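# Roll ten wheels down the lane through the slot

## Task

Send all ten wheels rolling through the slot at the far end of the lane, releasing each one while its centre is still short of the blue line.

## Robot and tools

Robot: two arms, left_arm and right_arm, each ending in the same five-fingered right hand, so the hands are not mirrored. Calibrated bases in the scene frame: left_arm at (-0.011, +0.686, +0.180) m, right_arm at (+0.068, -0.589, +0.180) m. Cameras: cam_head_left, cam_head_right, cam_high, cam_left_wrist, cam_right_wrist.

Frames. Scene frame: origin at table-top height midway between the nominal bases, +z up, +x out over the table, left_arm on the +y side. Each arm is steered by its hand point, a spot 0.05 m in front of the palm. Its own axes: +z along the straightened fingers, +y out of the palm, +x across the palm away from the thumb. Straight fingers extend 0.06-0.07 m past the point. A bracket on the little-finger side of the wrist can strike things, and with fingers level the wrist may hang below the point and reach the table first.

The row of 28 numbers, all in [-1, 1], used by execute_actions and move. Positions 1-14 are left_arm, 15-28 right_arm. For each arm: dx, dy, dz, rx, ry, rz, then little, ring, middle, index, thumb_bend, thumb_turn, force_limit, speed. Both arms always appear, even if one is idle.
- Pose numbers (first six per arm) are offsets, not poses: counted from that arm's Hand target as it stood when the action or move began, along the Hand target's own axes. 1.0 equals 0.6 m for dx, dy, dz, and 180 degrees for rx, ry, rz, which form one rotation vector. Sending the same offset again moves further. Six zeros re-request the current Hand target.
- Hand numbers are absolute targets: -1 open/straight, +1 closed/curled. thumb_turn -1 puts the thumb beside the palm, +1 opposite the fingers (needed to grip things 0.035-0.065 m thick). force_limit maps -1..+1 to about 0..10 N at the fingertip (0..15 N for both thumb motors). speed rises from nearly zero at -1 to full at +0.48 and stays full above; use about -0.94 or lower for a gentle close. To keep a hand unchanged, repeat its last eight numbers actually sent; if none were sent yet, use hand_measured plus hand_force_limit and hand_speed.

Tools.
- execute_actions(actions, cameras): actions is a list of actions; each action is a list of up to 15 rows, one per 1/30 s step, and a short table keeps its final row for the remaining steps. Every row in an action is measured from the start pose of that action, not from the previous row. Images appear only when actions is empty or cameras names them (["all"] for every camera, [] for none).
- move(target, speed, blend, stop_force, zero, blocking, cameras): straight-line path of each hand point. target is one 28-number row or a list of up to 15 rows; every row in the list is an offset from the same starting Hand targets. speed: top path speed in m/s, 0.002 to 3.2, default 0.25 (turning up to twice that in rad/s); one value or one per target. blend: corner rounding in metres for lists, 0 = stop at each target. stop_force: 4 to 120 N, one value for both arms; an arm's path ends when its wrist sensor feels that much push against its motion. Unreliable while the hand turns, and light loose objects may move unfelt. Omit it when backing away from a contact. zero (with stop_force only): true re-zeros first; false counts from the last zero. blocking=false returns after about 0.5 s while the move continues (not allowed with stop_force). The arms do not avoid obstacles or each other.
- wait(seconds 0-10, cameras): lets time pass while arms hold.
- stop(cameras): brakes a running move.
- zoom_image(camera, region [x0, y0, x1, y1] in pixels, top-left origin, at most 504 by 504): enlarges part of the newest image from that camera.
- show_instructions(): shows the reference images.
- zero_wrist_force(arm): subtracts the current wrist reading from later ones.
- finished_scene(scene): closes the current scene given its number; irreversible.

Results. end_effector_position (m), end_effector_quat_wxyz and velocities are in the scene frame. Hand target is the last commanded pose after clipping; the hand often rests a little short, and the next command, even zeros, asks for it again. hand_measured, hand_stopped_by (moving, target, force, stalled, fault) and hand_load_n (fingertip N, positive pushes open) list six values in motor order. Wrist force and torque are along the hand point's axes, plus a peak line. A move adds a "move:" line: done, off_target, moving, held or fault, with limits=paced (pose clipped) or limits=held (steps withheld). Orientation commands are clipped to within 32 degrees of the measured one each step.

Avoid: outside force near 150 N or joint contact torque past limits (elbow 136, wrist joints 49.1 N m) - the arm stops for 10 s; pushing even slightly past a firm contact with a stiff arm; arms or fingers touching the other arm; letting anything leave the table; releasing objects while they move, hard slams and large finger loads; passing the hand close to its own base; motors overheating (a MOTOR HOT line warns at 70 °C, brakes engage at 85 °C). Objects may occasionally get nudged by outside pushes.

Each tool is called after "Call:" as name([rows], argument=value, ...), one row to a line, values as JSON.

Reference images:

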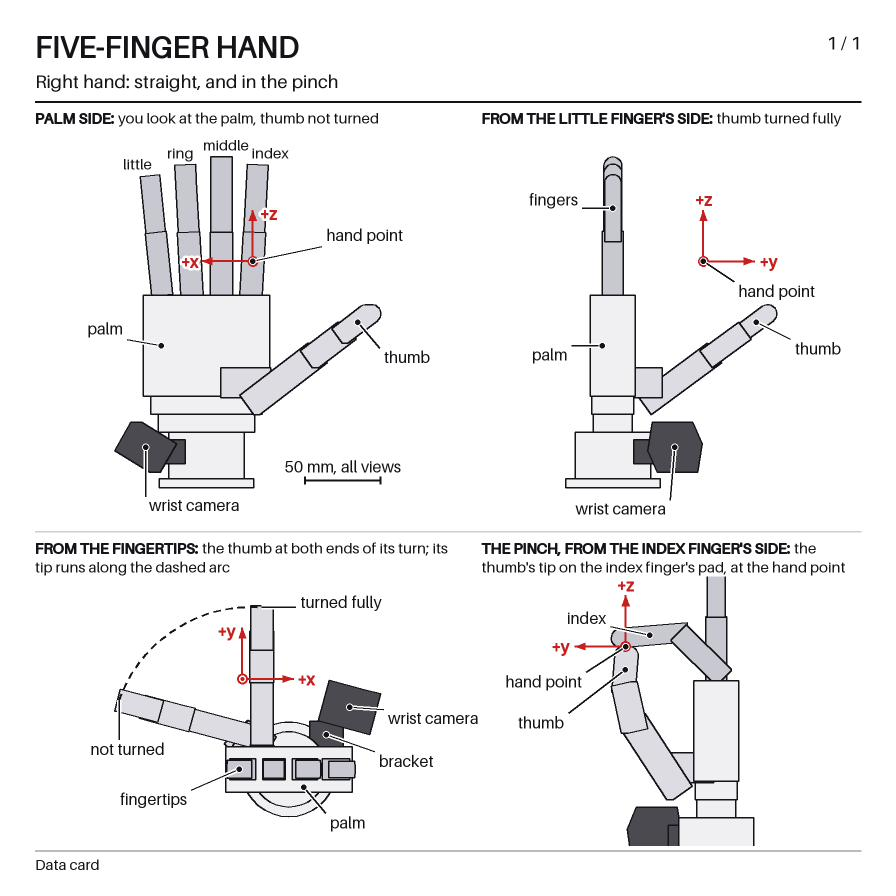

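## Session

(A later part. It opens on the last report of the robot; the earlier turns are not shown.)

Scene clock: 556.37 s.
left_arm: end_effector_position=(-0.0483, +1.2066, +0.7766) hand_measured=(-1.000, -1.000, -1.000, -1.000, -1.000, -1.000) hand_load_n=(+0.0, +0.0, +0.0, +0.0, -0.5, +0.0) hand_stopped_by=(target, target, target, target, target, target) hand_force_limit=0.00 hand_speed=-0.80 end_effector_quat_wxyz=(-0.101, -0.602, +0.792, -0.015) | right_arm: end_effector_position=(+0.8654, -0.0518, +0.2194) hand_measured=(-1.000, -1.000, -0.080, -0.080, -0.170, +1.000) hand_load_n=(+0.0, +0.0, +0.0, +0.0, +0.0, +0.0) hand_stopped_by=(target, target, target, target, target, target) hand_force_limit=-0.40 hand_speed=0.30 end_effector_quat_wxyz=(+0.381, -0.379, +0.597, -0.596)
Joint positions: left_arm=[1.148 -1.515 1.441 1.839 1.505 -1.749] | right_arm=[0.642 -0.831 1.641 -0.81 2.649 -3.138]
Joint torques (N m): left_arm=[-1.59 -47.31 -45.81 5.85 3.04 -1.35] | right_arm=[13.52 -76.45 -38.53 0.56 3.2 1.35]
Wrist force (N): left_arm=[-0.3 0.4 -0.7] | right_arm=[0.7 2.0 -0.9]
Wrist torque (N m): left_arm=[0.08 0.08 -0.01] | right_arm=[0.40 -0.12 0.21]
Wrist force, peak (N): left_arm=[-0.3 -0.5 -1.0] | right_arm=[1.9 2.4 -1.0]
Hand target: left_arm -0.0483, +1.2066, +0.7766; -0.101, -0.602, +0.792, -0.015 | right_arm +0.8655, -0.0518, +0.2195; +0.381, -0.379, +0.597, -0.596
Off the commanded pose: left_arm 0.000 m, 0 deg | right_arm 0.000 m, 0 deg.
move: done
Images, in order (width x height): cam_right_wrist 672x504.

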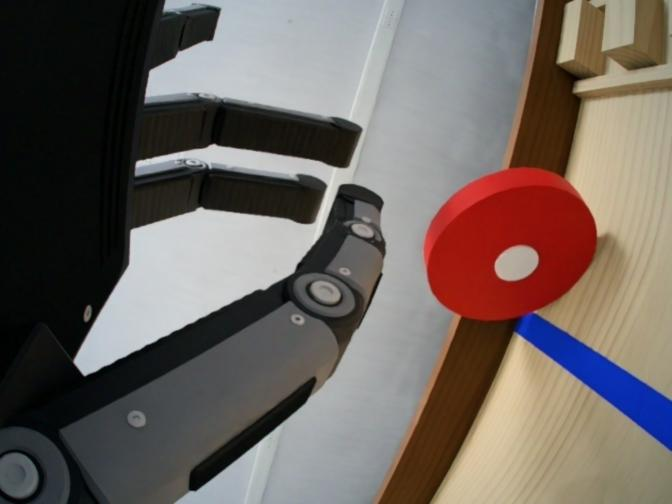

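Call:
move([
  [0,0,0,0,0,0,-1,-1,-1,-1,-1,-1,0,-0.8,0.003,0.04,0.001,0,0.032,0,-1,-1,-0.08,-0.08,-0.17,1,-0.4,0.3],
  [0,0,0,0,0,0,-1,-1,-1,-1,-1,-1,0,-0.8,0.003,0.105,0.001,0,0.032,0,-1,-1,-0.08,-0.08,-0.17,1,-0.4,0.3],
], speed=[0.12,0.03], stop_force=5, cameras=["cam_right_wrist"])

Call:
move(target=[0,0,0,0,0,0,-1,-1,-1,-1,-1,-1,0,-0.8,0,0,0,0,0,0,-1,-1,-0.01,-0.01,-0.11,1,-0.4,-0.8], cameras=["cam_right_wrist"])

Scene clock: 560.43 s.
left_arm: end_effector_position=(-0.0483, +1.2066, +0.7766) hand_measured=(-1.000, -1.000, -1.000, -1.000, -1.000, -1.000) hand_load_n=(+0.0, +0.0, +0.0, +0.0, +0.0, -0.5) hand_stopped_by=(target, target, target, target, target, target) hand_force_limit=0.00 hand_speed=-0.80 end_effector_quat_wxyz=(-0.101, -0.602, +0.792, -0.015) | right_arm: end_effector_position=(+0.8654, -0.0535, +0.1564) hand_measured=(-1.000, -1.000, -0.080, -0.080, -0.170, +1.000) hand_load_n=(+0.0, +0.0, +0.0, +0.0, +0.0, +0.0) hand_stopped_by=(target, target, target, target, target, target) hand_force_limit=-0.40 hand_speed=0.30 end_effector_quat_wxyz=(+0.351, -0.348, +0.615, -0.614)
Joint positions: left_arm=[1.148 -1.515 1.441 1.839 1.505 -1.749] | right_arm=[0.658 -0.728 1.584 -0.856 2.765 -3.137]
Joint torques (N m): left_arm=[-2.33 -47.21 -46.28 5.82 2.91 -1.59] | right_arm=[12.61 -81.02 -34.96 -3.28 3.39 -2.44]
Wrist force (N): left_arm=[-0.1 0.3 -0.6] | right_arm=[0.7 2.1 -0.9]
Wrist torque (N m): left_arm=[0.06 0.03 0.01] | right_arm=[0.43 -0.11 0.22]
Wrist force, peak (N): left_arm=[-0.7 0.3 -0.7] | right_arm=[0.5 2.8 -1.2]
Hand target: left_arm -0.0483, +1.2066, +0.7766; -0.101, -0.602, +0.792, -0.015 | right_arm +0.8654, -0.0535, +0.1564; +0.351, -0.348, +0.615, -0.614
Off the commanded pose: left_arm 0.000 m, 0 deg | right_arm 0.000 m, 0 deg.
move: done
Images, in order (width x height): cam_right_wrist 672x504.

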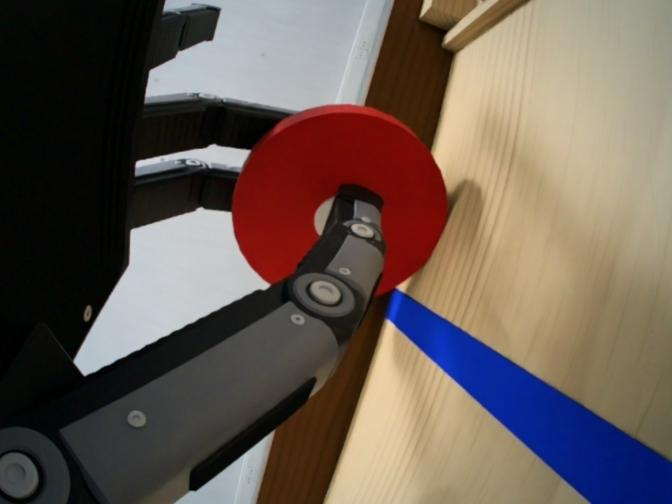

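Scene clock: 560.93 s.
left_arm: end_effector_position=(-0.0483, +1.2066, +0.7766) hand_measured=(-1.000, -1.000, -1.000, -1.000, -1.000, -1.000) hand_load_n=(+0.0, +0.0, +0.0, +0.0, +0.0, +0.0) hand_stopped_by=(target, target, target, target, target, target) hand_force_limit=0.00 hand_speed=-0.80 end_effector_quat_wxyz=(-0.101, -0.602, +0.792, -0.015) | right_arm: end_effector_position=(+0.8654, -0.0535, +0.1564) hand_measured=(-1.000, -1.000, -0.010, -0.010, -0.110, +1.000) hand_load_n=(+0.0, +0.0, +0.0, +0.0, +0.0, +0.0) hand_stopped_by=(target, target, target, target, target, target) hand_force_limit=-0.40 hand_speed=-0.80 end_effector_quat_wxyz=(+0.351, -0.348, +0.615, -0.614)
Joint positions: left_arm=[1.148 -1.515 1.441 1.839 1.505 -1.749] | right_arm=[0.658 -0.728 1.584 -0.856 2.765 -3.137]
Joint torques (N m): left_arm=[-1.43 -45.61 -46.45 5.68 2.9 -1.41] | right_arm=[15.71 -82.48 -34.4 -2.84 4.09 -2.3]
Wrist force (N): left_arm=[-0.1 0.8 0.0] | right_arm=[0.4 1.9 -0.8]
Wrist torque (N m): left_arm=[0.10 0.03 0.02] | right_arm=[0.39 -0.08 0.20]
Wrist force, peak (N): left_arm=[0.8 0.5 -0.3] | right_arm=[0.6 2.3 -1.1]
Hand target: left_arm -0.0483, +1.2066, +0.7766; -0.101, -0.602, +0.792, -0.015 | right_arm +0.8654, -0.0535, +0.1564; +0.351, -0.348, +0.615, -0.614
Off the commanded pose: left_arm 0.000 m, 0 deg | right_arm 0.000 m, 0 deg.
move: done
Images, in order (width x height): cam_right_wrist 672x504.

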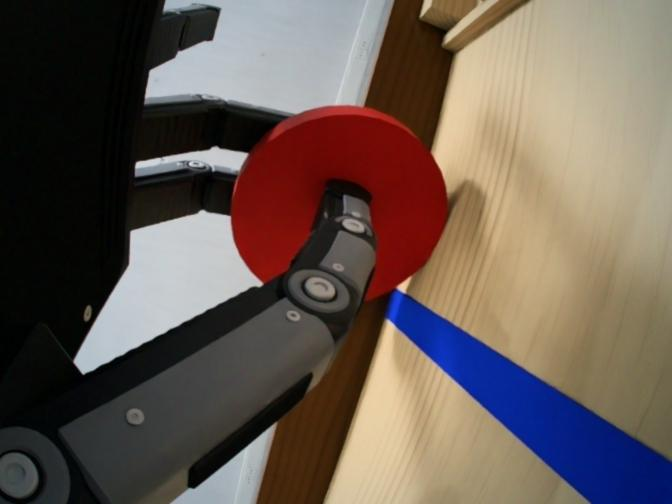

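Call:
move(target=[0,0,0,0,0,0,-1,-1,-1,-1,-1,-1,0,-0.8,0,0,0,0,0,0,-1,-1,0.35,0.35,0.3,1,-0.4,-0.93], cameras=["cam_right_wrist"])

Scene clock: 561.90 s.
left_arm: end_effector_position=(-0.0483, +1.2066, +0.7766) hand_measured=(-1.000, -1.000, -1.000, -1.000, -1.000, -1.000) hand_load_n=(+0.0, +0.0, +0.0, +0.0, +0.0, +0.0) hand_stopped_by=(target, target, target, target, target, target) hand_force_limit=0.00 hand_speed=-0.80 end_effector_quat_wxyz=(-0.101, -0.602, +0.792, -0.015) | right_arm: end_effector_position=(+0.8654, -0.0535, +0.1564) hand_measured=(-1.000, -1.000, +0.068, +0.060, -0.062, +1.000) hand_load_n=(+0.0, +0.0, +4.0, +6.0, +4.5, +1.5) hand_stopped_by=(target, target, force, force, force, target) hand_force_limit=-0.40 hand_speed=-0.93 end_effector_quat_wxyz=(+0.351, -0.348, +0.615, -0.614)
Joint positions: left_arm=[1.148 -1.515 1.441 1.839 1.505 -1.749] | right_arm=[0.658 -0.728 1.584 -0.856 2.765 -3.137]
Joint torques (N m): left_arm=[-1.14 -46.74 -45.44 5.98 2.89 -1.52] | right_arm=[12.44 -81.95 -32.31 -2.75 3.65 -2.73]
Wrist force (N): left_arm=[0.2 0.3 -0.6] | right_arm=[0.5 2.3 -1.0]
Wrist torque (N m): left_arm=[0.07 0.00 0.03] | right_arm=[0.43 -0.09 0.22]
Wrist force, peak (N): left_arm=[0.3 -0.1 -0.9] | right_arm=[0.6 2.8 -0.8]
Hand target: left_arm -0.0483, +1.2066, +0.7766; -0.101, -0.602, +0.792, -0.015 | right_arm +0.8654, -0.0535, +0.1564; +0.351, -0.348, +0.615, -0.614
Off the commanded pose: left_arm 0.000 m, 0 deg | right_arm 0.000 m, 0 deg.
move: done
Images, in order (width x height): cam_right_wrist 672x504.

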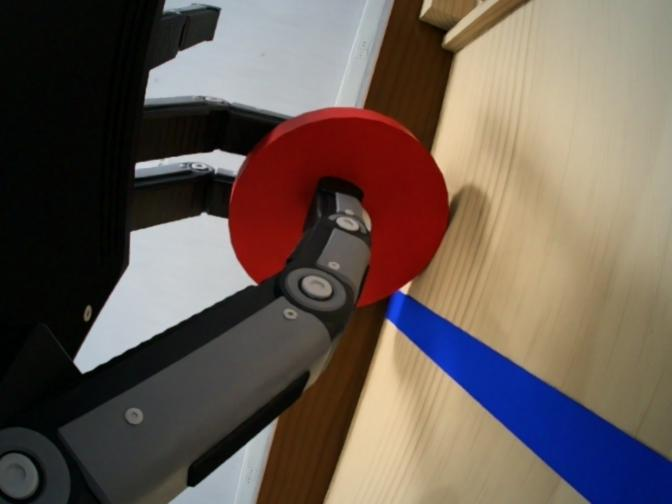

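Call:
move([
  [0,0,0,0,0,0,-1,-1,-1,-1,-1,-1,0,-0.8,0,-0.05,0,0,0,0,-1,-1,0.35,0.35,0.3,1,-0.4,-0.93],
  [0,0,0,0,0,0,-1,-1,-1,-1,-1,-1,0,-0.8,0.0333,-0.05,-0.0285,0,-0.176,0,-1,-1,0.35,0.35,0.3,1,-0.4,-0.93],
], speed=[0.15,0.3], blend=[0.01,0])

Call:
move([
  [0,0,0,0,0,0,-1,-1,-1,-1,-1,-1,0,-0.8,0,0.038,0,0,0,0,-1,-1,0.35,0.35,0.3,1,-0.4,-0.93],
  [0,0,0,0,0,0,-1,-1,-1,-1,-1,-1,0,-0.8,0,0.057,0,0,0,0,-1,-1,0.35,0.35,0.3,1,-0.4,-0.93],
], speed=[0.1,0.012], stop_force=4, cameras=["cam_right_wrist"])

Scene clock: 564.47 s.
left_arm: end_effector_position=(-0.0483, +1.2066, +0.7766) hand_measured=(-1.000, -1.000, -1.000, -1.000, -1.000, -1.000) hand_load_n=(+0.0, +0.0, +0.0, +0.0, -0.5, +0.0) hand_stopped_by=(target, target, target, target, target, target) hand_force_limit=0.00 hand_speed=-0.80 end_effector_quat_wxyz=(-0.101, -0.602, +0.792, -0.015) | right_arm: end_effector_position=(+0.8404, -0.0620, +0.1864) hand_measured=(-1.000, -1.000, +0.068, +0.060, -0.062, +1.000) hand_load_n=(+0.0, +0.0, +4.0, +5.5, +5.0, +1.5) hand_stopped_by=(target, target, force, force, force, target) hand_force_limit=-0.40 hand_speed=-0.93 end_effector_quat_wxyz=(+0.505, -0.503, +0.496, -0.496)
Joint positions: left_arm=[1.148 -1.515 1.441 1.839 1.505 -1.749] | right_arm=[0.523 -0.914 1.912 -1 2.077 -3.139]
Joint torques (N m): left_arm=[-1.7 -47.38 -46.13 5.77 2.77 -1.74] | right_arm=[-13.15 -92.77 -19.78 -3.86 -3.6 -2.7]
Wrist force (N): left_arm=[0.0 -0.2 -0.5] | right_arm=[0.7 2.7 -0.9]
Wrist torque (N m): left_arm=[-0.01 0.02 0.00] | right_arm=[0.44 -0.10 0.57]
Wrist force, peak (N): left_arm=[-0.6 0.2 -1.0] | right_arm=[0.4 3.6 -1.0]
Hand target: left_arm -0.0483, +1.2066, +0.7766; -0.101, -0.602, +0.792, -0.015 | right_arm +0.8404, -0.0620, +0.1864; +0.505, -0.503, +0.496, -0.496
Off the commanded pose: left_arm 0.000 m, 0 deg | right_arm 0.000 m, 0 deg.
move: done

Scene clock: 566.47 s.
left_arm: end_effector_position=(-0.0483, +1.2066, +0.7766) hand_measured=(-1.000, -1.000, -1.000, -1.000, -1.000, -1.000) hand_load_n=(+0.0, +0.0, +0.0, +0.0, +0.0, +0.0) hand_stopped_by=(target, target, target, target, target, target) hand_force_limit=0.00 hand_speed=-0.80 end_effector_quat_wxyz=(-0.101, -0.602, +0.792, -0.015) | right_arm: end_effector_position=(+0.8405, -0.0619, +0.1560) hand_measured=(-1.000, -1.000, +0.068, +0.060, -0.062, +1.000) hand_load_n=(+0.0, +0.0, +4.0, +6.5, +3.5, +1.0) hand_stopped_by=(target, target, force, force, force, target) hand_force_limit=-0.40 hand_speed=-0.93 end_effector_quat_wxyz=(+0.505, -0.503, +0.496, -0.496)
Joint positions: left_arm=[1.148 -1.515 1.441 1.839 1.505 -1.749] | right_arm=[0.523 -0.869 1.911 -1.043 2.077 -3.139]
Joint torques (N m): left_arm=[-2.41 -46.55 -45.74 5.85 2.7 -1.4] | right_arm=[3.65 -91.43 -18.03 0.34 0.14 -1.41]
Wrist force (N): left_arm=[-0.2 0.5 0.1] | right_arm=[0.4 2.4 -1.2]
Wrist torque (N m): left_arm=[0.05 0.04 0.00] | right_arm=[0.42 -0.06 0.55]
Wrist force, peak (N): left_arm=[-0.2 0.9 -0.3] | right_arm=[1.1 -5.5 -2.0]
Hand target: left_arm -0.0483, +1.2066, +0.7766; -0.101, -0.602, +0.792, -0.015 | right_arm +0.8405, -0.0619, +0.1560; +0.505, -0.503, +0.496, -0.496 (not the last commanded pose)
Off the commanded pose: left_arm 0.000 m, 0 deg | right_arm 0.004 m, 0 deg.
move: contact (right_arm); path passed 1 of 2 targets
Images, in order (width x height): cam_right_wrist 672x504.

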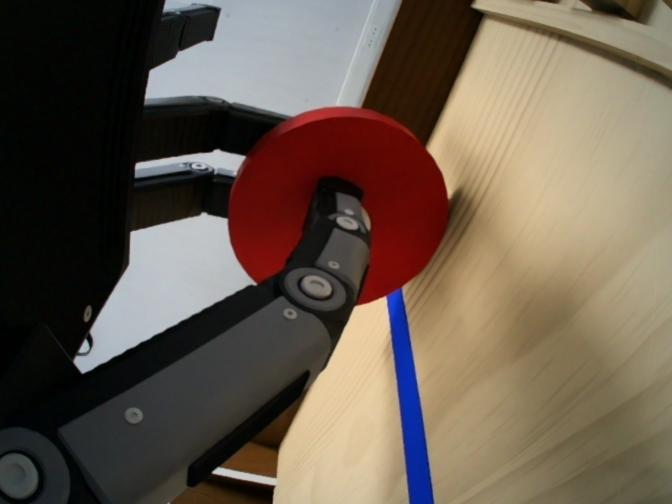

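Call:
move(target=[0,0,0,0,0,0,-1,-1,-1,-1,-1,-1,0,-0.8,0,0,0,0,0,0,-1,-1,-0.08,-0.08,-0.22,1,-0.4,-0.85])

Call:
move([
  [0,0,0,0,0,0,-1,-1,-1,-1,-1,-1,0,-0.8,0,-0.092,0,0,0,0,-1,-1,-0.08,-0.08,-0.22,1,-0.4,-0.85],
  [0,0,0,0,0,0,-1,-1,-1,-1,-1,-1,0,-0.8,0.092,-0.092,-0.03,0,0.005,0,-1,-1,-1,0,0.5,1,-0.4,0.48],
], speed=[0.35,0.35], cameras=["cam_right_wrist"])

Scene clock: 567.83 s.
left_arm: end_effector_position=(-0.0483, +1.2066, +0.7766) hand_measured=(-1.000, -1.000, -1.000, -1.000, -1.000, -1.000) hand_load_n=(+0.0, +0.0, +0.0, +0.0, -0.5, +0.0) hand_stopped_by=(target, target, target, target, target, target) hand_force_limit=0.00 hand_speed=-0.80 end_effector_quat_wxyz=(-0.101, -0.602, +0.792, -0.015) | right_arm: end_effector_position=(+0.8405, -0.0619, +0.1560) hand_measured=(-1.000, -1.000, -0.080, -0.080, -0.220, +1.000) hand_load_n=(+0.0, +0.0, -0.5, +0.5, +0.0, +0.0) hand_stopped_by=(target, target, target, target, target, target) hand_force_limit=-0.40 hand_speed=-0.85 end_effector_quat_wxyz=(+0.505, -0.503, +0.496, -0.496)
Joint positions: left_arm=[1.148 -1.515 1.441 1.839 1.505 -1.749] | right_arm=[0.523 -0.869 1.911 -1.043 2.077 -3.139]
Joint torques (N m): left_arm=[-0.99 -47.21 -46.6 5.66 3.23 -1.44] | right_arm=[0.41 -92.25 -16.62 -0.16 0.18 -1.31]
Wrist force (N): left_arm=[0.1 0.1 -0.5] | right_arm=[1.0 2.2 -1.0]
Wrist torque (N m): left_arm=[0.03 0.00 0.01] | right_arm=[0.40 -0.15 0.57]
Wrist force, peak (N): left_arm=[-0.3 0.1 -1.0] | right_arm=[0.8 2.8 -1.2]
Hand target: left_arm -0.0483, +1.2066, +0.7766; -0.101, -0.602, +0.792, -0.015 | right_arm +0.8405, -0.0619, +0.1560; +0.505, -0.503, +0.496, -0.496
Off the commanded pose: left_arm 0.000 m, 0 deg | right_arm 0.000 m, 0 deg.
move: done

Scene clock: 570.07 s.
left_arm: end_effector_position=(-0.0483, +1.2066, +0.7766) hand_measured=(-1.000, -1.000, -1.000, -1.000, -1.000, -1.000) hand_load_n=(+0.0, +0.0, +0.0, +0.0, +0.0, +0.0) hand_stopped_by=(target, target, target, target, target, target) hand_force_limit=0.00 hand_speed=-0.80 end_effector_quat_wxyz=(-0.101, -0.602, +0.792, -0.015) | right_arm: end_effector_position=(+0.8233, -0.1176, +0.2110) hand_measured=(-1.000, -1.000, -1.000, +0.000, +0.500, +1.000) hand_load_n=(-0.5, +0.0, -0.5, +0.0, +0.5, +0.0) hand_stopped_by=(target, target, target, target, target, target) hand_force_limit=-0.40 hand_speed=0.48 end_effector_quat_wxyz=(+0.501, -0.499, +0.500, -0.500)
Joint positions: left_arm=[1.148 -1.515 1.441 1.839 1.505 -1.749] | right_arm=[0.467 -0.998 2.012 -1.016 2.037 -3.139]
Joint torques (N m): left_arm=[-1.87 -48.3 -46.49 5.78 2.77 -1.77] | right_arm=[-8.87 -83.14 -18.26 -3.99 -3.18 -3.15]
Wrist force (N): left_arm=[0.0 0.2 -0.4] | right_arm=[0.8 2.1 -0.9]
Wrist torque (N m): left_arm=[0.05 0.02 0.01] | right_arm=[0.38 -0.12 0.38]
Wrist force, peak (N): left_arm=[-0.7 0.2 -0.6] | right_arm=[0.6 3.4 -1.0]
Hand target: left_arm -0.0483, +1.2066, +0.7766; -0.101, -0.602, +0.792, -0.015 | right_arm +0.8233, -0.1176, +0.2110; +0.501, -0.499, +0.500, -0.500
Off the commanded pose: left_arm 0.000 m, 0 deg | right_arm 0.000 m, 0 deg.
move: done
Images, in order (width x height): cam_right_wrist 672x504.

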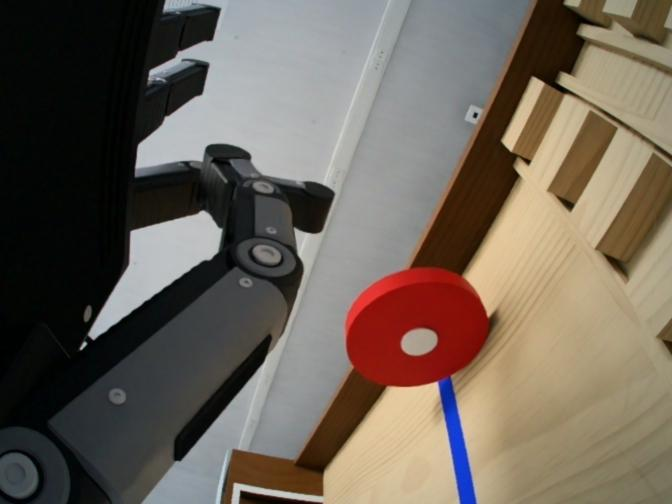

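Call:
move(target=[0,0,0,0,0,0,-1,-1,-1,-1,-1,-1,0,-0.8,0,0.098,0.001,0,0,0,-1,-1,-1,0,0.5,1,-0.4,0.48], speed=0.25, cameras=["cam_right_wrist"])

Call:
execute_actions([
  [[0,0,0,0,0,0,-1,-1,-1,-1,-1,-1,0,-0.8,-0.00047,0,0,0,0,0,-1,-1,-1,0,0.5,1,-0.4,0.48],[0,0,0,0,0,0,-1,-1,-1,-1,-1,-1,0,-0.8,-0.00187,0,0,0,0,0,-1,-1,-1,0,0.5,1,-0.4,0.48],[0,0,0,0,0,0,-1,-1,-1,-1,-1,-1,0,-0.8,-0.00425,0,0,0,0,0,-1,-1,-1,0,0.5,1,-0.4,0.48],[0,0,0,0,0,0,-1,-1,-1,-1,-1,-1,0,-0.8,-0.00757,0,0,0,0,0,-1,-1,-1,0,0.5,1,-0.4,0.48],[0,0,0,0,0,0,-1,-1,-1,-1,-1,-1,0,-0.8,-0.01258,0,0,0,0,0,-1,-1,-1,0,0.5,1,-0.4,0.48],[0,0,0,0,0,0,-1,-1,-1,-1,-1,-1,0,-0.8,-0.02104,0,0,0,0,0,-1,-1,-1,0,0.5,1,-0.4,0.48],[0,0,0,0,0,0,-1,-1,-1,-1,-1,-1,0,-0.8,-0.0329,0,0,0,0,0,-1,-1,-1,0,0.5,1,-0.4,0.48],[0,0,0,0,0,0,-1,-1,-1,-1,-1,-1,0,-0.8,-0.0482,0,0,0,0,0,-1,-1,-1,0,0.5,1,-0.4,0.48],[0,0,0,0,0,0,-1,-1,-1,-1,-1,-1,0,-0.8,-0.0635,0,0,0,0,0,-1,-1,-1,0,0.5,1,-0.4,0.48],[0,0,0,0,0,0,-1,-1,-1,-1,-1,-1,0,-0.8,-0.07535,0,0,0,0,0,-1,-1,-1,0,0.5,1,-0.4,0.48],[0,0,0,0,0,0,-1,-1,-1,-1,-1,-1,0,-0.8,-0.08373,0,0,0,0,0,-1,-1,-1,0,0.5,1,-0.4,0.48],[0,0,0,0,0,0,-1,-1,-1,-1,-1,-1,0,-0.8,-0.08866,0,0,0,0,0,-1,-1,-1,0,0.5,1,-0.4,0.48],[0,0,0,0,0,0,-1,-1,-1,-1,-1,-1,0,-0.8,-0.0901,0,0,0,0,0,-1,-1,-1,0,0.5,1,-0.4,0.48],[0,0,0,0,0,0,-1,-1,-1,-1,-1,-1,0,-0.8,-0.0901,0,0,0,0,0,-1,-1,-1,0,0.5,1,-0.4,0.48],[0,0,0,0,0,0,-1,-1,-1,-1,-1,-1,0,-0.8,-0.0901,0,0,0,0,0,-1,-1,-1,0,0.5,1,-0.4,0.48]],
])

Call:
wait(seconds=0.8, cameras=["cam_head_left", "cam_right_wrist", "cam_high"])

Scene clock: 572.50 s.
left_arm: end_effector_position=(-0.0483, +1.2066, +0.7766) hand_measured=(-1.000, -1.000, -1.000, -1.000, -1.000, -1.000) hand_load_n=(+0.0, +0.0, +0.0, +0.0, +0.0, -0.5) hand_stopped_by=(target, target, target, target, target, target) hand_force_limit=0.00 hand_speed=-0.80 end_effector_quat_wxyz=(-0.101, -0.602, +0.792, -0.015) | right_arm: end_effector_position=(+0.8240, -0.1174, +0.1523) hand_measured=(-1.000, -1.000, -1.000, +0.000, +0.500, +1.000) hand_load_n=(+0.0, -0.5, +0.0, +0.0, +0.0, +0.0) hand_stopped_by=(target, target, target, target, target, target) hand_force_limit=-0.40 hand_speed=0.48 end_effector_quat_wxyz=(+0.501, -0.499, +0.500, -0.500)
Joint positions: left_arm=[1.148 -1.515 1.441 1.839 1.505 -1.749] | right_arm=[0.467 -0.905 2.011 -1.107 2.037 -3.139]
Joint torques (N m): left_arm=[0.09 -47.06 -46.3 5.89 3.17 -1.52] | right_arm=[-8.46 -58.78 -28.14 -4.46 -2.62 -2.53]
Wrist force (N): left_arm=[-0.2 0.4 0.1] | right_arm=[0.8 2.1 -1.2]
Wrist torque (N m): left_arm=[0.05 0.03 0.01] | right_arm=[0.39 -0.11 0.34]
Wrist force, peak (N): left_arm=[-0.5 -0.4 -0.8] | right_arm=[0.7 3.0 -1.2]
Hand target: left_arm -0.0483, +1.2066, +0.7766; -0.101, -0.602, +0.792, -0.015 | right_arm +0.8240, -0.1174, +0.1522; +0.501, -0.499, +0.500, -0.500
Off the commanded pose: left_arm 0.000 m, 0 deg | right_arm 0.000 m, 0 deg.
move: done
Images, in order (width x height): cam_right_wrist 672x504.

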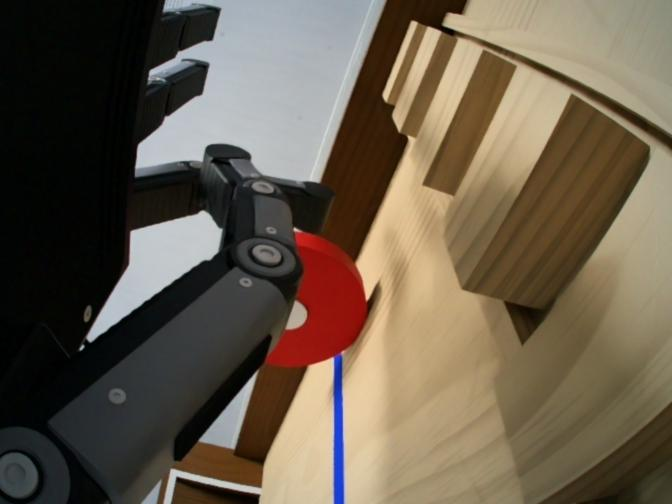

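Scene clock: 573.37 s.
left_arm: end_effector_position=(-0.0483, +1.2066, +0.7766) hand_measured=(-1.000, -1.000, -1.000, -1.000, -1.000, -1.000) hand_load_n=(+0.0, +0.0, +0.0, +0.0, +0.0, +0.0) hand_stopped_by=(target, target, target, target, target, target) hand_force_limit=0.00 hand_speed=-0.80 end_effector_quat_wxyz=(-0.101, -0.602, +0.792, -0.015) | right_arm: end_effector_position=(+0.8237, -0.0635, +0.1524) hand_measured=(-1.000, -1.000, -1.000, +0.000, +0.500, +1.000) hand_load_n=(+0.0, +0.0, +0.0, +0.0, +0.0, +0.0) hand_stopped_by=(target, target, target, target, target, target) hand_force_limit=-0.40 hand_speed=0.48 end_effector_quat_wxyz=(+0.501, -0.499, +0.500, -0.500)
Joint positions: left_arm=[1.148 -1.515 1.441 1.839 1.505 -1.749] | right_arm=[0.539 -0.873 1.933 -1.062 2.109 -3.139]
Joint torques (N m): left_arm=[-1.37 -48.22 -46.64 5.78 2.93 -1.57] | right_arm=[12.28 -64.04 -27.79 -0.15 3.81 0]
Wrist force (N): left_arm=[0.0 -0.2 0.1] | right_arm=[0.7 2.3 -1.1]
Wrist torque (N m): left_arm=[-0.05 0.01 0.00] | right_arm=[0.41 -0.10 0.50]
Wrist force, peak (N): left_arm=[-0.4 0.8 -0.4] | right_arm=[2.5 2.3 -1.0]
Hand target: left_arm -0.0483, +1.2066, +0.7766; -0.101, -0.602, +0.792, -0.015 | right_arm +0.8239, -0.0633, +0.1523; +0.501, -0.499, +0.500, -0.500
Off the commanded pose: left_arm 0.000 m, 0 deg | right_arm 0.000 m, 0 deg.
Step readings (end_effector_position of left_arm | right_arm):
0: (-0.0483, +1.2066, +0.7766) | (+0.8240, -0.1174, +0.1523)
1: (-0.0483, +1.2066, +0.7766) | (+0.8240, -0.1174, +0.1523)
2: (-0.0483, +1.2066, +0.7766) | (+0.8240, -0.1173, +0.1522)
4: (-0.0483, +1.2066, +0.7766) | (+0.8240, -0.1167, +0.1522)
8: (-0.0483, +1.2066, +0.7766) | (+0.8239, -0.1090, +0.1522)
15: (-0.0483, +1.2066, +0.7766) | (+0.8232, -0.0712, +0.1525)

Scene clock: 574.17 s.
left_arm: end_effector_position=(-0.0483, +1.2066, +0.7766) hand_measured=(-1.000, -1.000, -1.000, -1.000, -1.000, -1.000) hand_load_n=(+0.0, +0.0, +0.0, +0.0, +0.0, +0.0) hand_stopped_by=(target, target, target, target, target, target) hand_force_limit=0.00 hand_speed=-0.80 end_effector_quat_wxyz=(-0.101, -0.602, +0.792, -0.015) | right_arm: end_effector_position=(+0.8237, -0.0634, +0.1524) hand_measured=(-1.000, -1.000, -1.000, +0.000, +0.500, +1.000) hand_load_n=(+0.0, +0.0, +0.0, +0.0, +0.0, +0.0) hand_stopped_by=(target, target, target, target, target, target) hand_force_limit=-0.40 hand_speed=0.48 end_effector_quat_wxyz=(+0.501, -0.499, +0.500, -0.499)
Joint positions: left_arm=[1.148 -1.515 1.441 1.839 1.505 -1.749] | right_arm=[0.539 -0.873 1.933 -1.062 2.109 -3.139]
Joint torques (N m): left_arm=[-1.96 -48.75 -46.2 6.06 3.09 -1.36] | right_arm=[15.6 -66.92 -27.64 -0.29 3.41 0.16]
Wrist force (N): left_arm=[-0.1 0.1 -0.6] | right_arm=[0.4 2.5 -1.0]
Wrist torque (N m): left_arm=[0.04 0.05 0.01] | right_arm=[0.44 -0.06 0.49]
Wrist force, peak (N): left_arm=[0.4 0.6 -0.9] | right_arm=[0.7 2.7 -1.1]
Hand target: left_arm -0.0483, +1.2066, +0.7766; -0.101, -0.602, +0.792, -0.015 | right_arm +0.8239, -0.0633, +0.1523; +0.501, -0.499, +0.500, -0.500
Off the commanded pose: left_arm 0.000 m, 0 deg | right_arm 0.000 m, 0 deg.
wait: 0.80 s; at rest by 0.17 s
Images, in order (width x height): cam_head_left 896x504, cam_high 896x504, cam_right_wrist 672x504.

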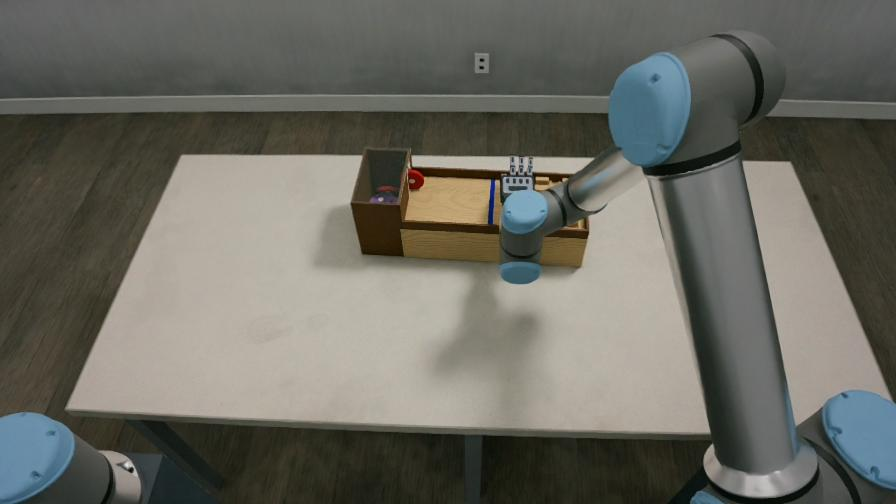

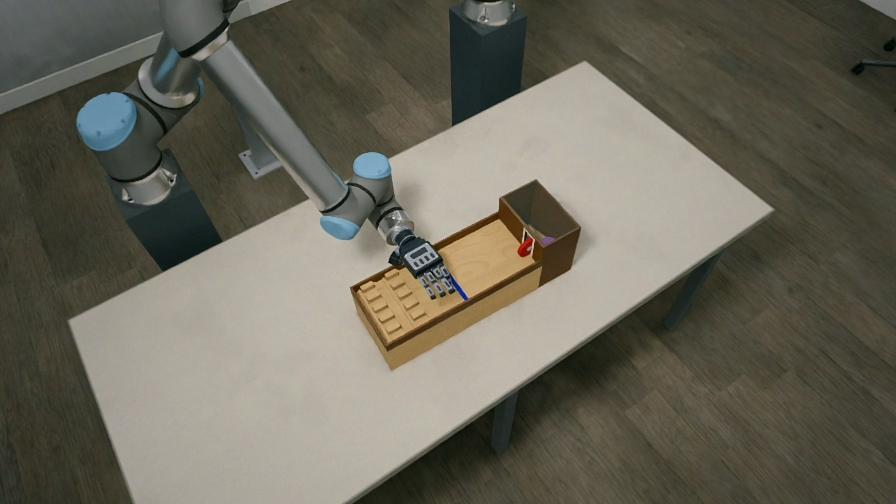

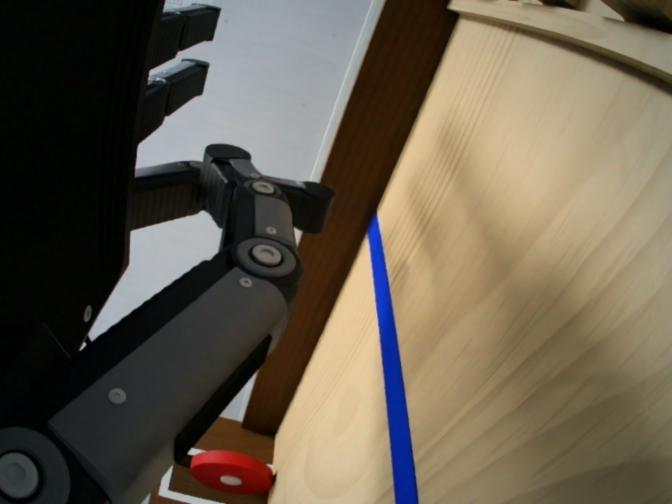

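Call:
wait(seconds=0.3, cameras=["cam_head_left", "cam_right_wrist", "cam_high"])

Call:
zoom_image(camera="cam_head_left", region=[340, 130, 500, 240])

Call:
zoom_image(camera="cam_high", region=[480, 170, 600, 290])

Scene clock: 574.63 s.
left_arm: end_effector_position=(-0.0483, +1.2066, +0.7766) hand_measured=(-1.000, -1.000, -1.000, -1.000, -1.000, -1.000) hand_load_n=(+0.0, +0.0, +0.0, +0.0, +0.0, +0.0) hand_stopped_by=(target, target, target, target, target, target) hand_force_limit=0.00 hand_speed=-0.80 end_effector_quat_wxyz=(-0.101, -0.602, +0.792, -0.015) | right_arm: end_effector_position=(+0.8237, -0.0634, +0.1524) hand_measured=(-1.000, -1.000, -1.000, +0.000, +0.500, +1.000) hand_load_n=(+0.0, +0.0, +0.0, +0.0, +0.0, +0.0) hand_stopped_by=(target, target, target, target, target, target) hand_force_limit=-0.40 hand_speed=0.48 end_effector_quat_wxyz=(+0.501, -0.499, +0.500, -0.499)
Joint positions: left_arm=[1.148 -1.515 1.441 1.839 1.505 -1.749] | right_arm=[0.539 -0.873 1.933 -1.062 2.109 -3.139]
Joint torques (N m): left_arm=[-0.75 -48.77 -45.81 5.87 2.9 -1.54] | right_arm=[13.94 -67.43 -28.94 0.15 3.88 0.82]
Wrist force (N): left_arm=[0.0 -0.1 -0.3] | right_arm=[0.6 2.3 -1.0]
Wrist torque (N m): left_arm=[-0.01 0.02 0.00] | right_arm=[0.41 -0.08 0.49]
Wrist force, peak (N): left_arm=[0.3 0.6 -0.6] | right_arm=[0.9 2.6 -1.2]
Hand target: left_arm -0.0483, +1.2066, +0.7766; -0.101, -0.602, +0.792, -0.015 | right_arm +0.8239, -0.0633, +0.1523; +0.501, -0.499, +0.500, -0.500
Off the commanded pose: left_arm 0.000 m, 0 deg | right_arm 0.000 m, 0 deg.
wait: 0.30 s; at rest from the start
Images, in order (width x height): cam_head_left 896x504, cam_high 896x504, cam_right_wrist 672x504.

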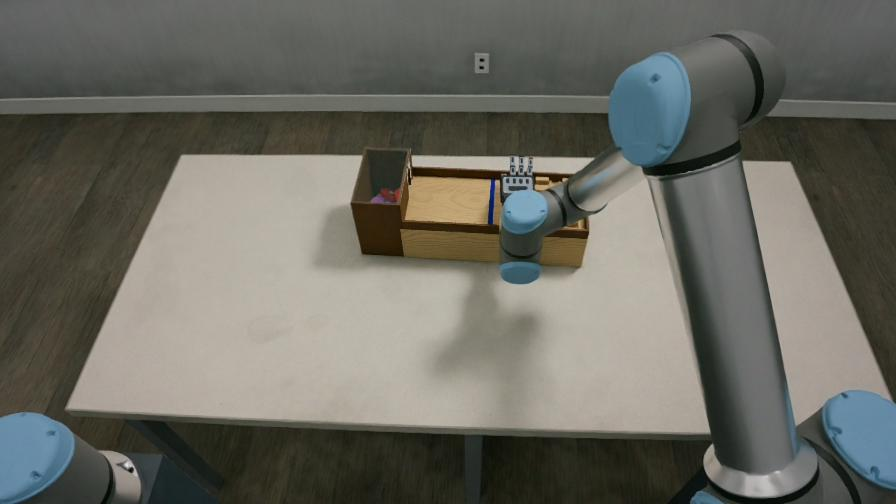

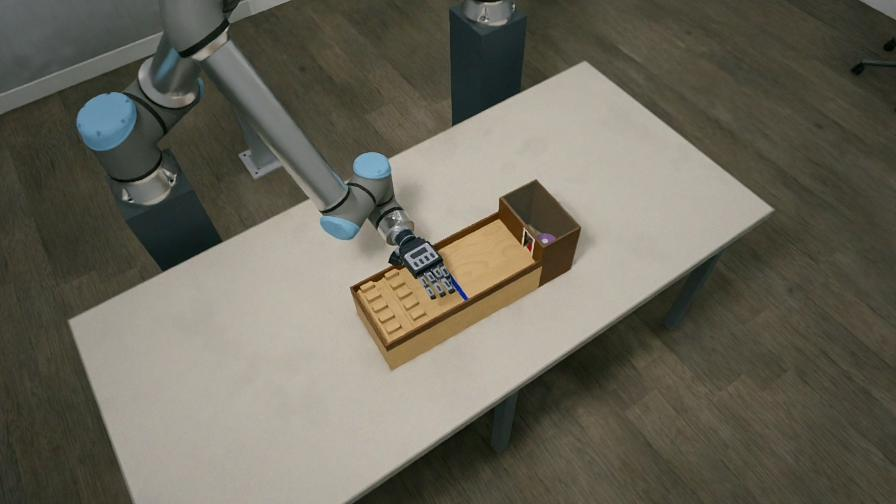

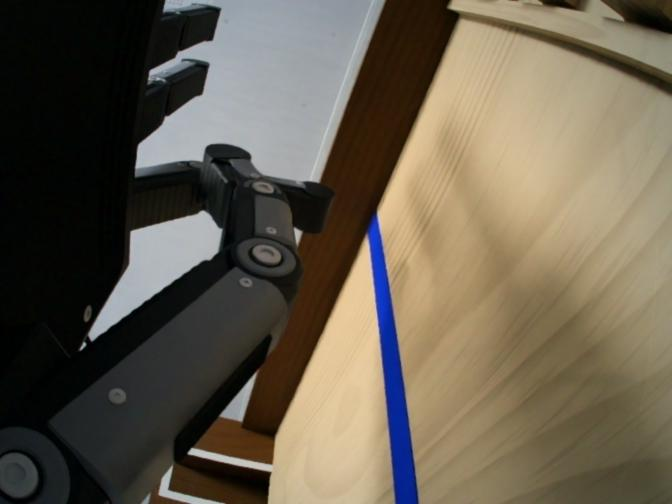

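Scaled by 3.150.

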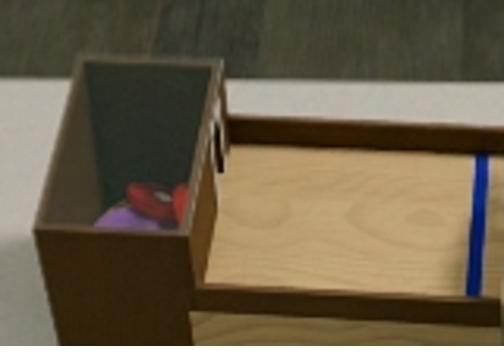

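Scaled by 4.200.

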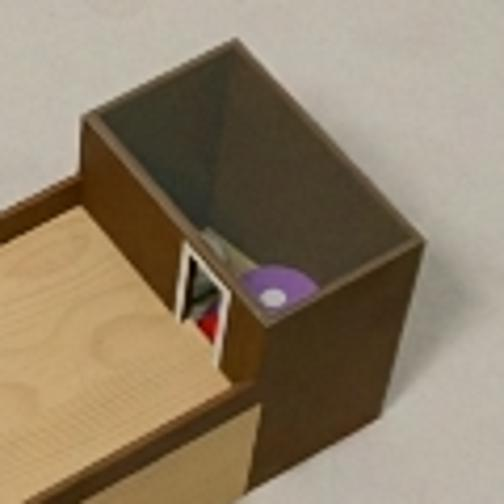

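Call:
finished_scene(scene=1)

The scene is finished: the task was done.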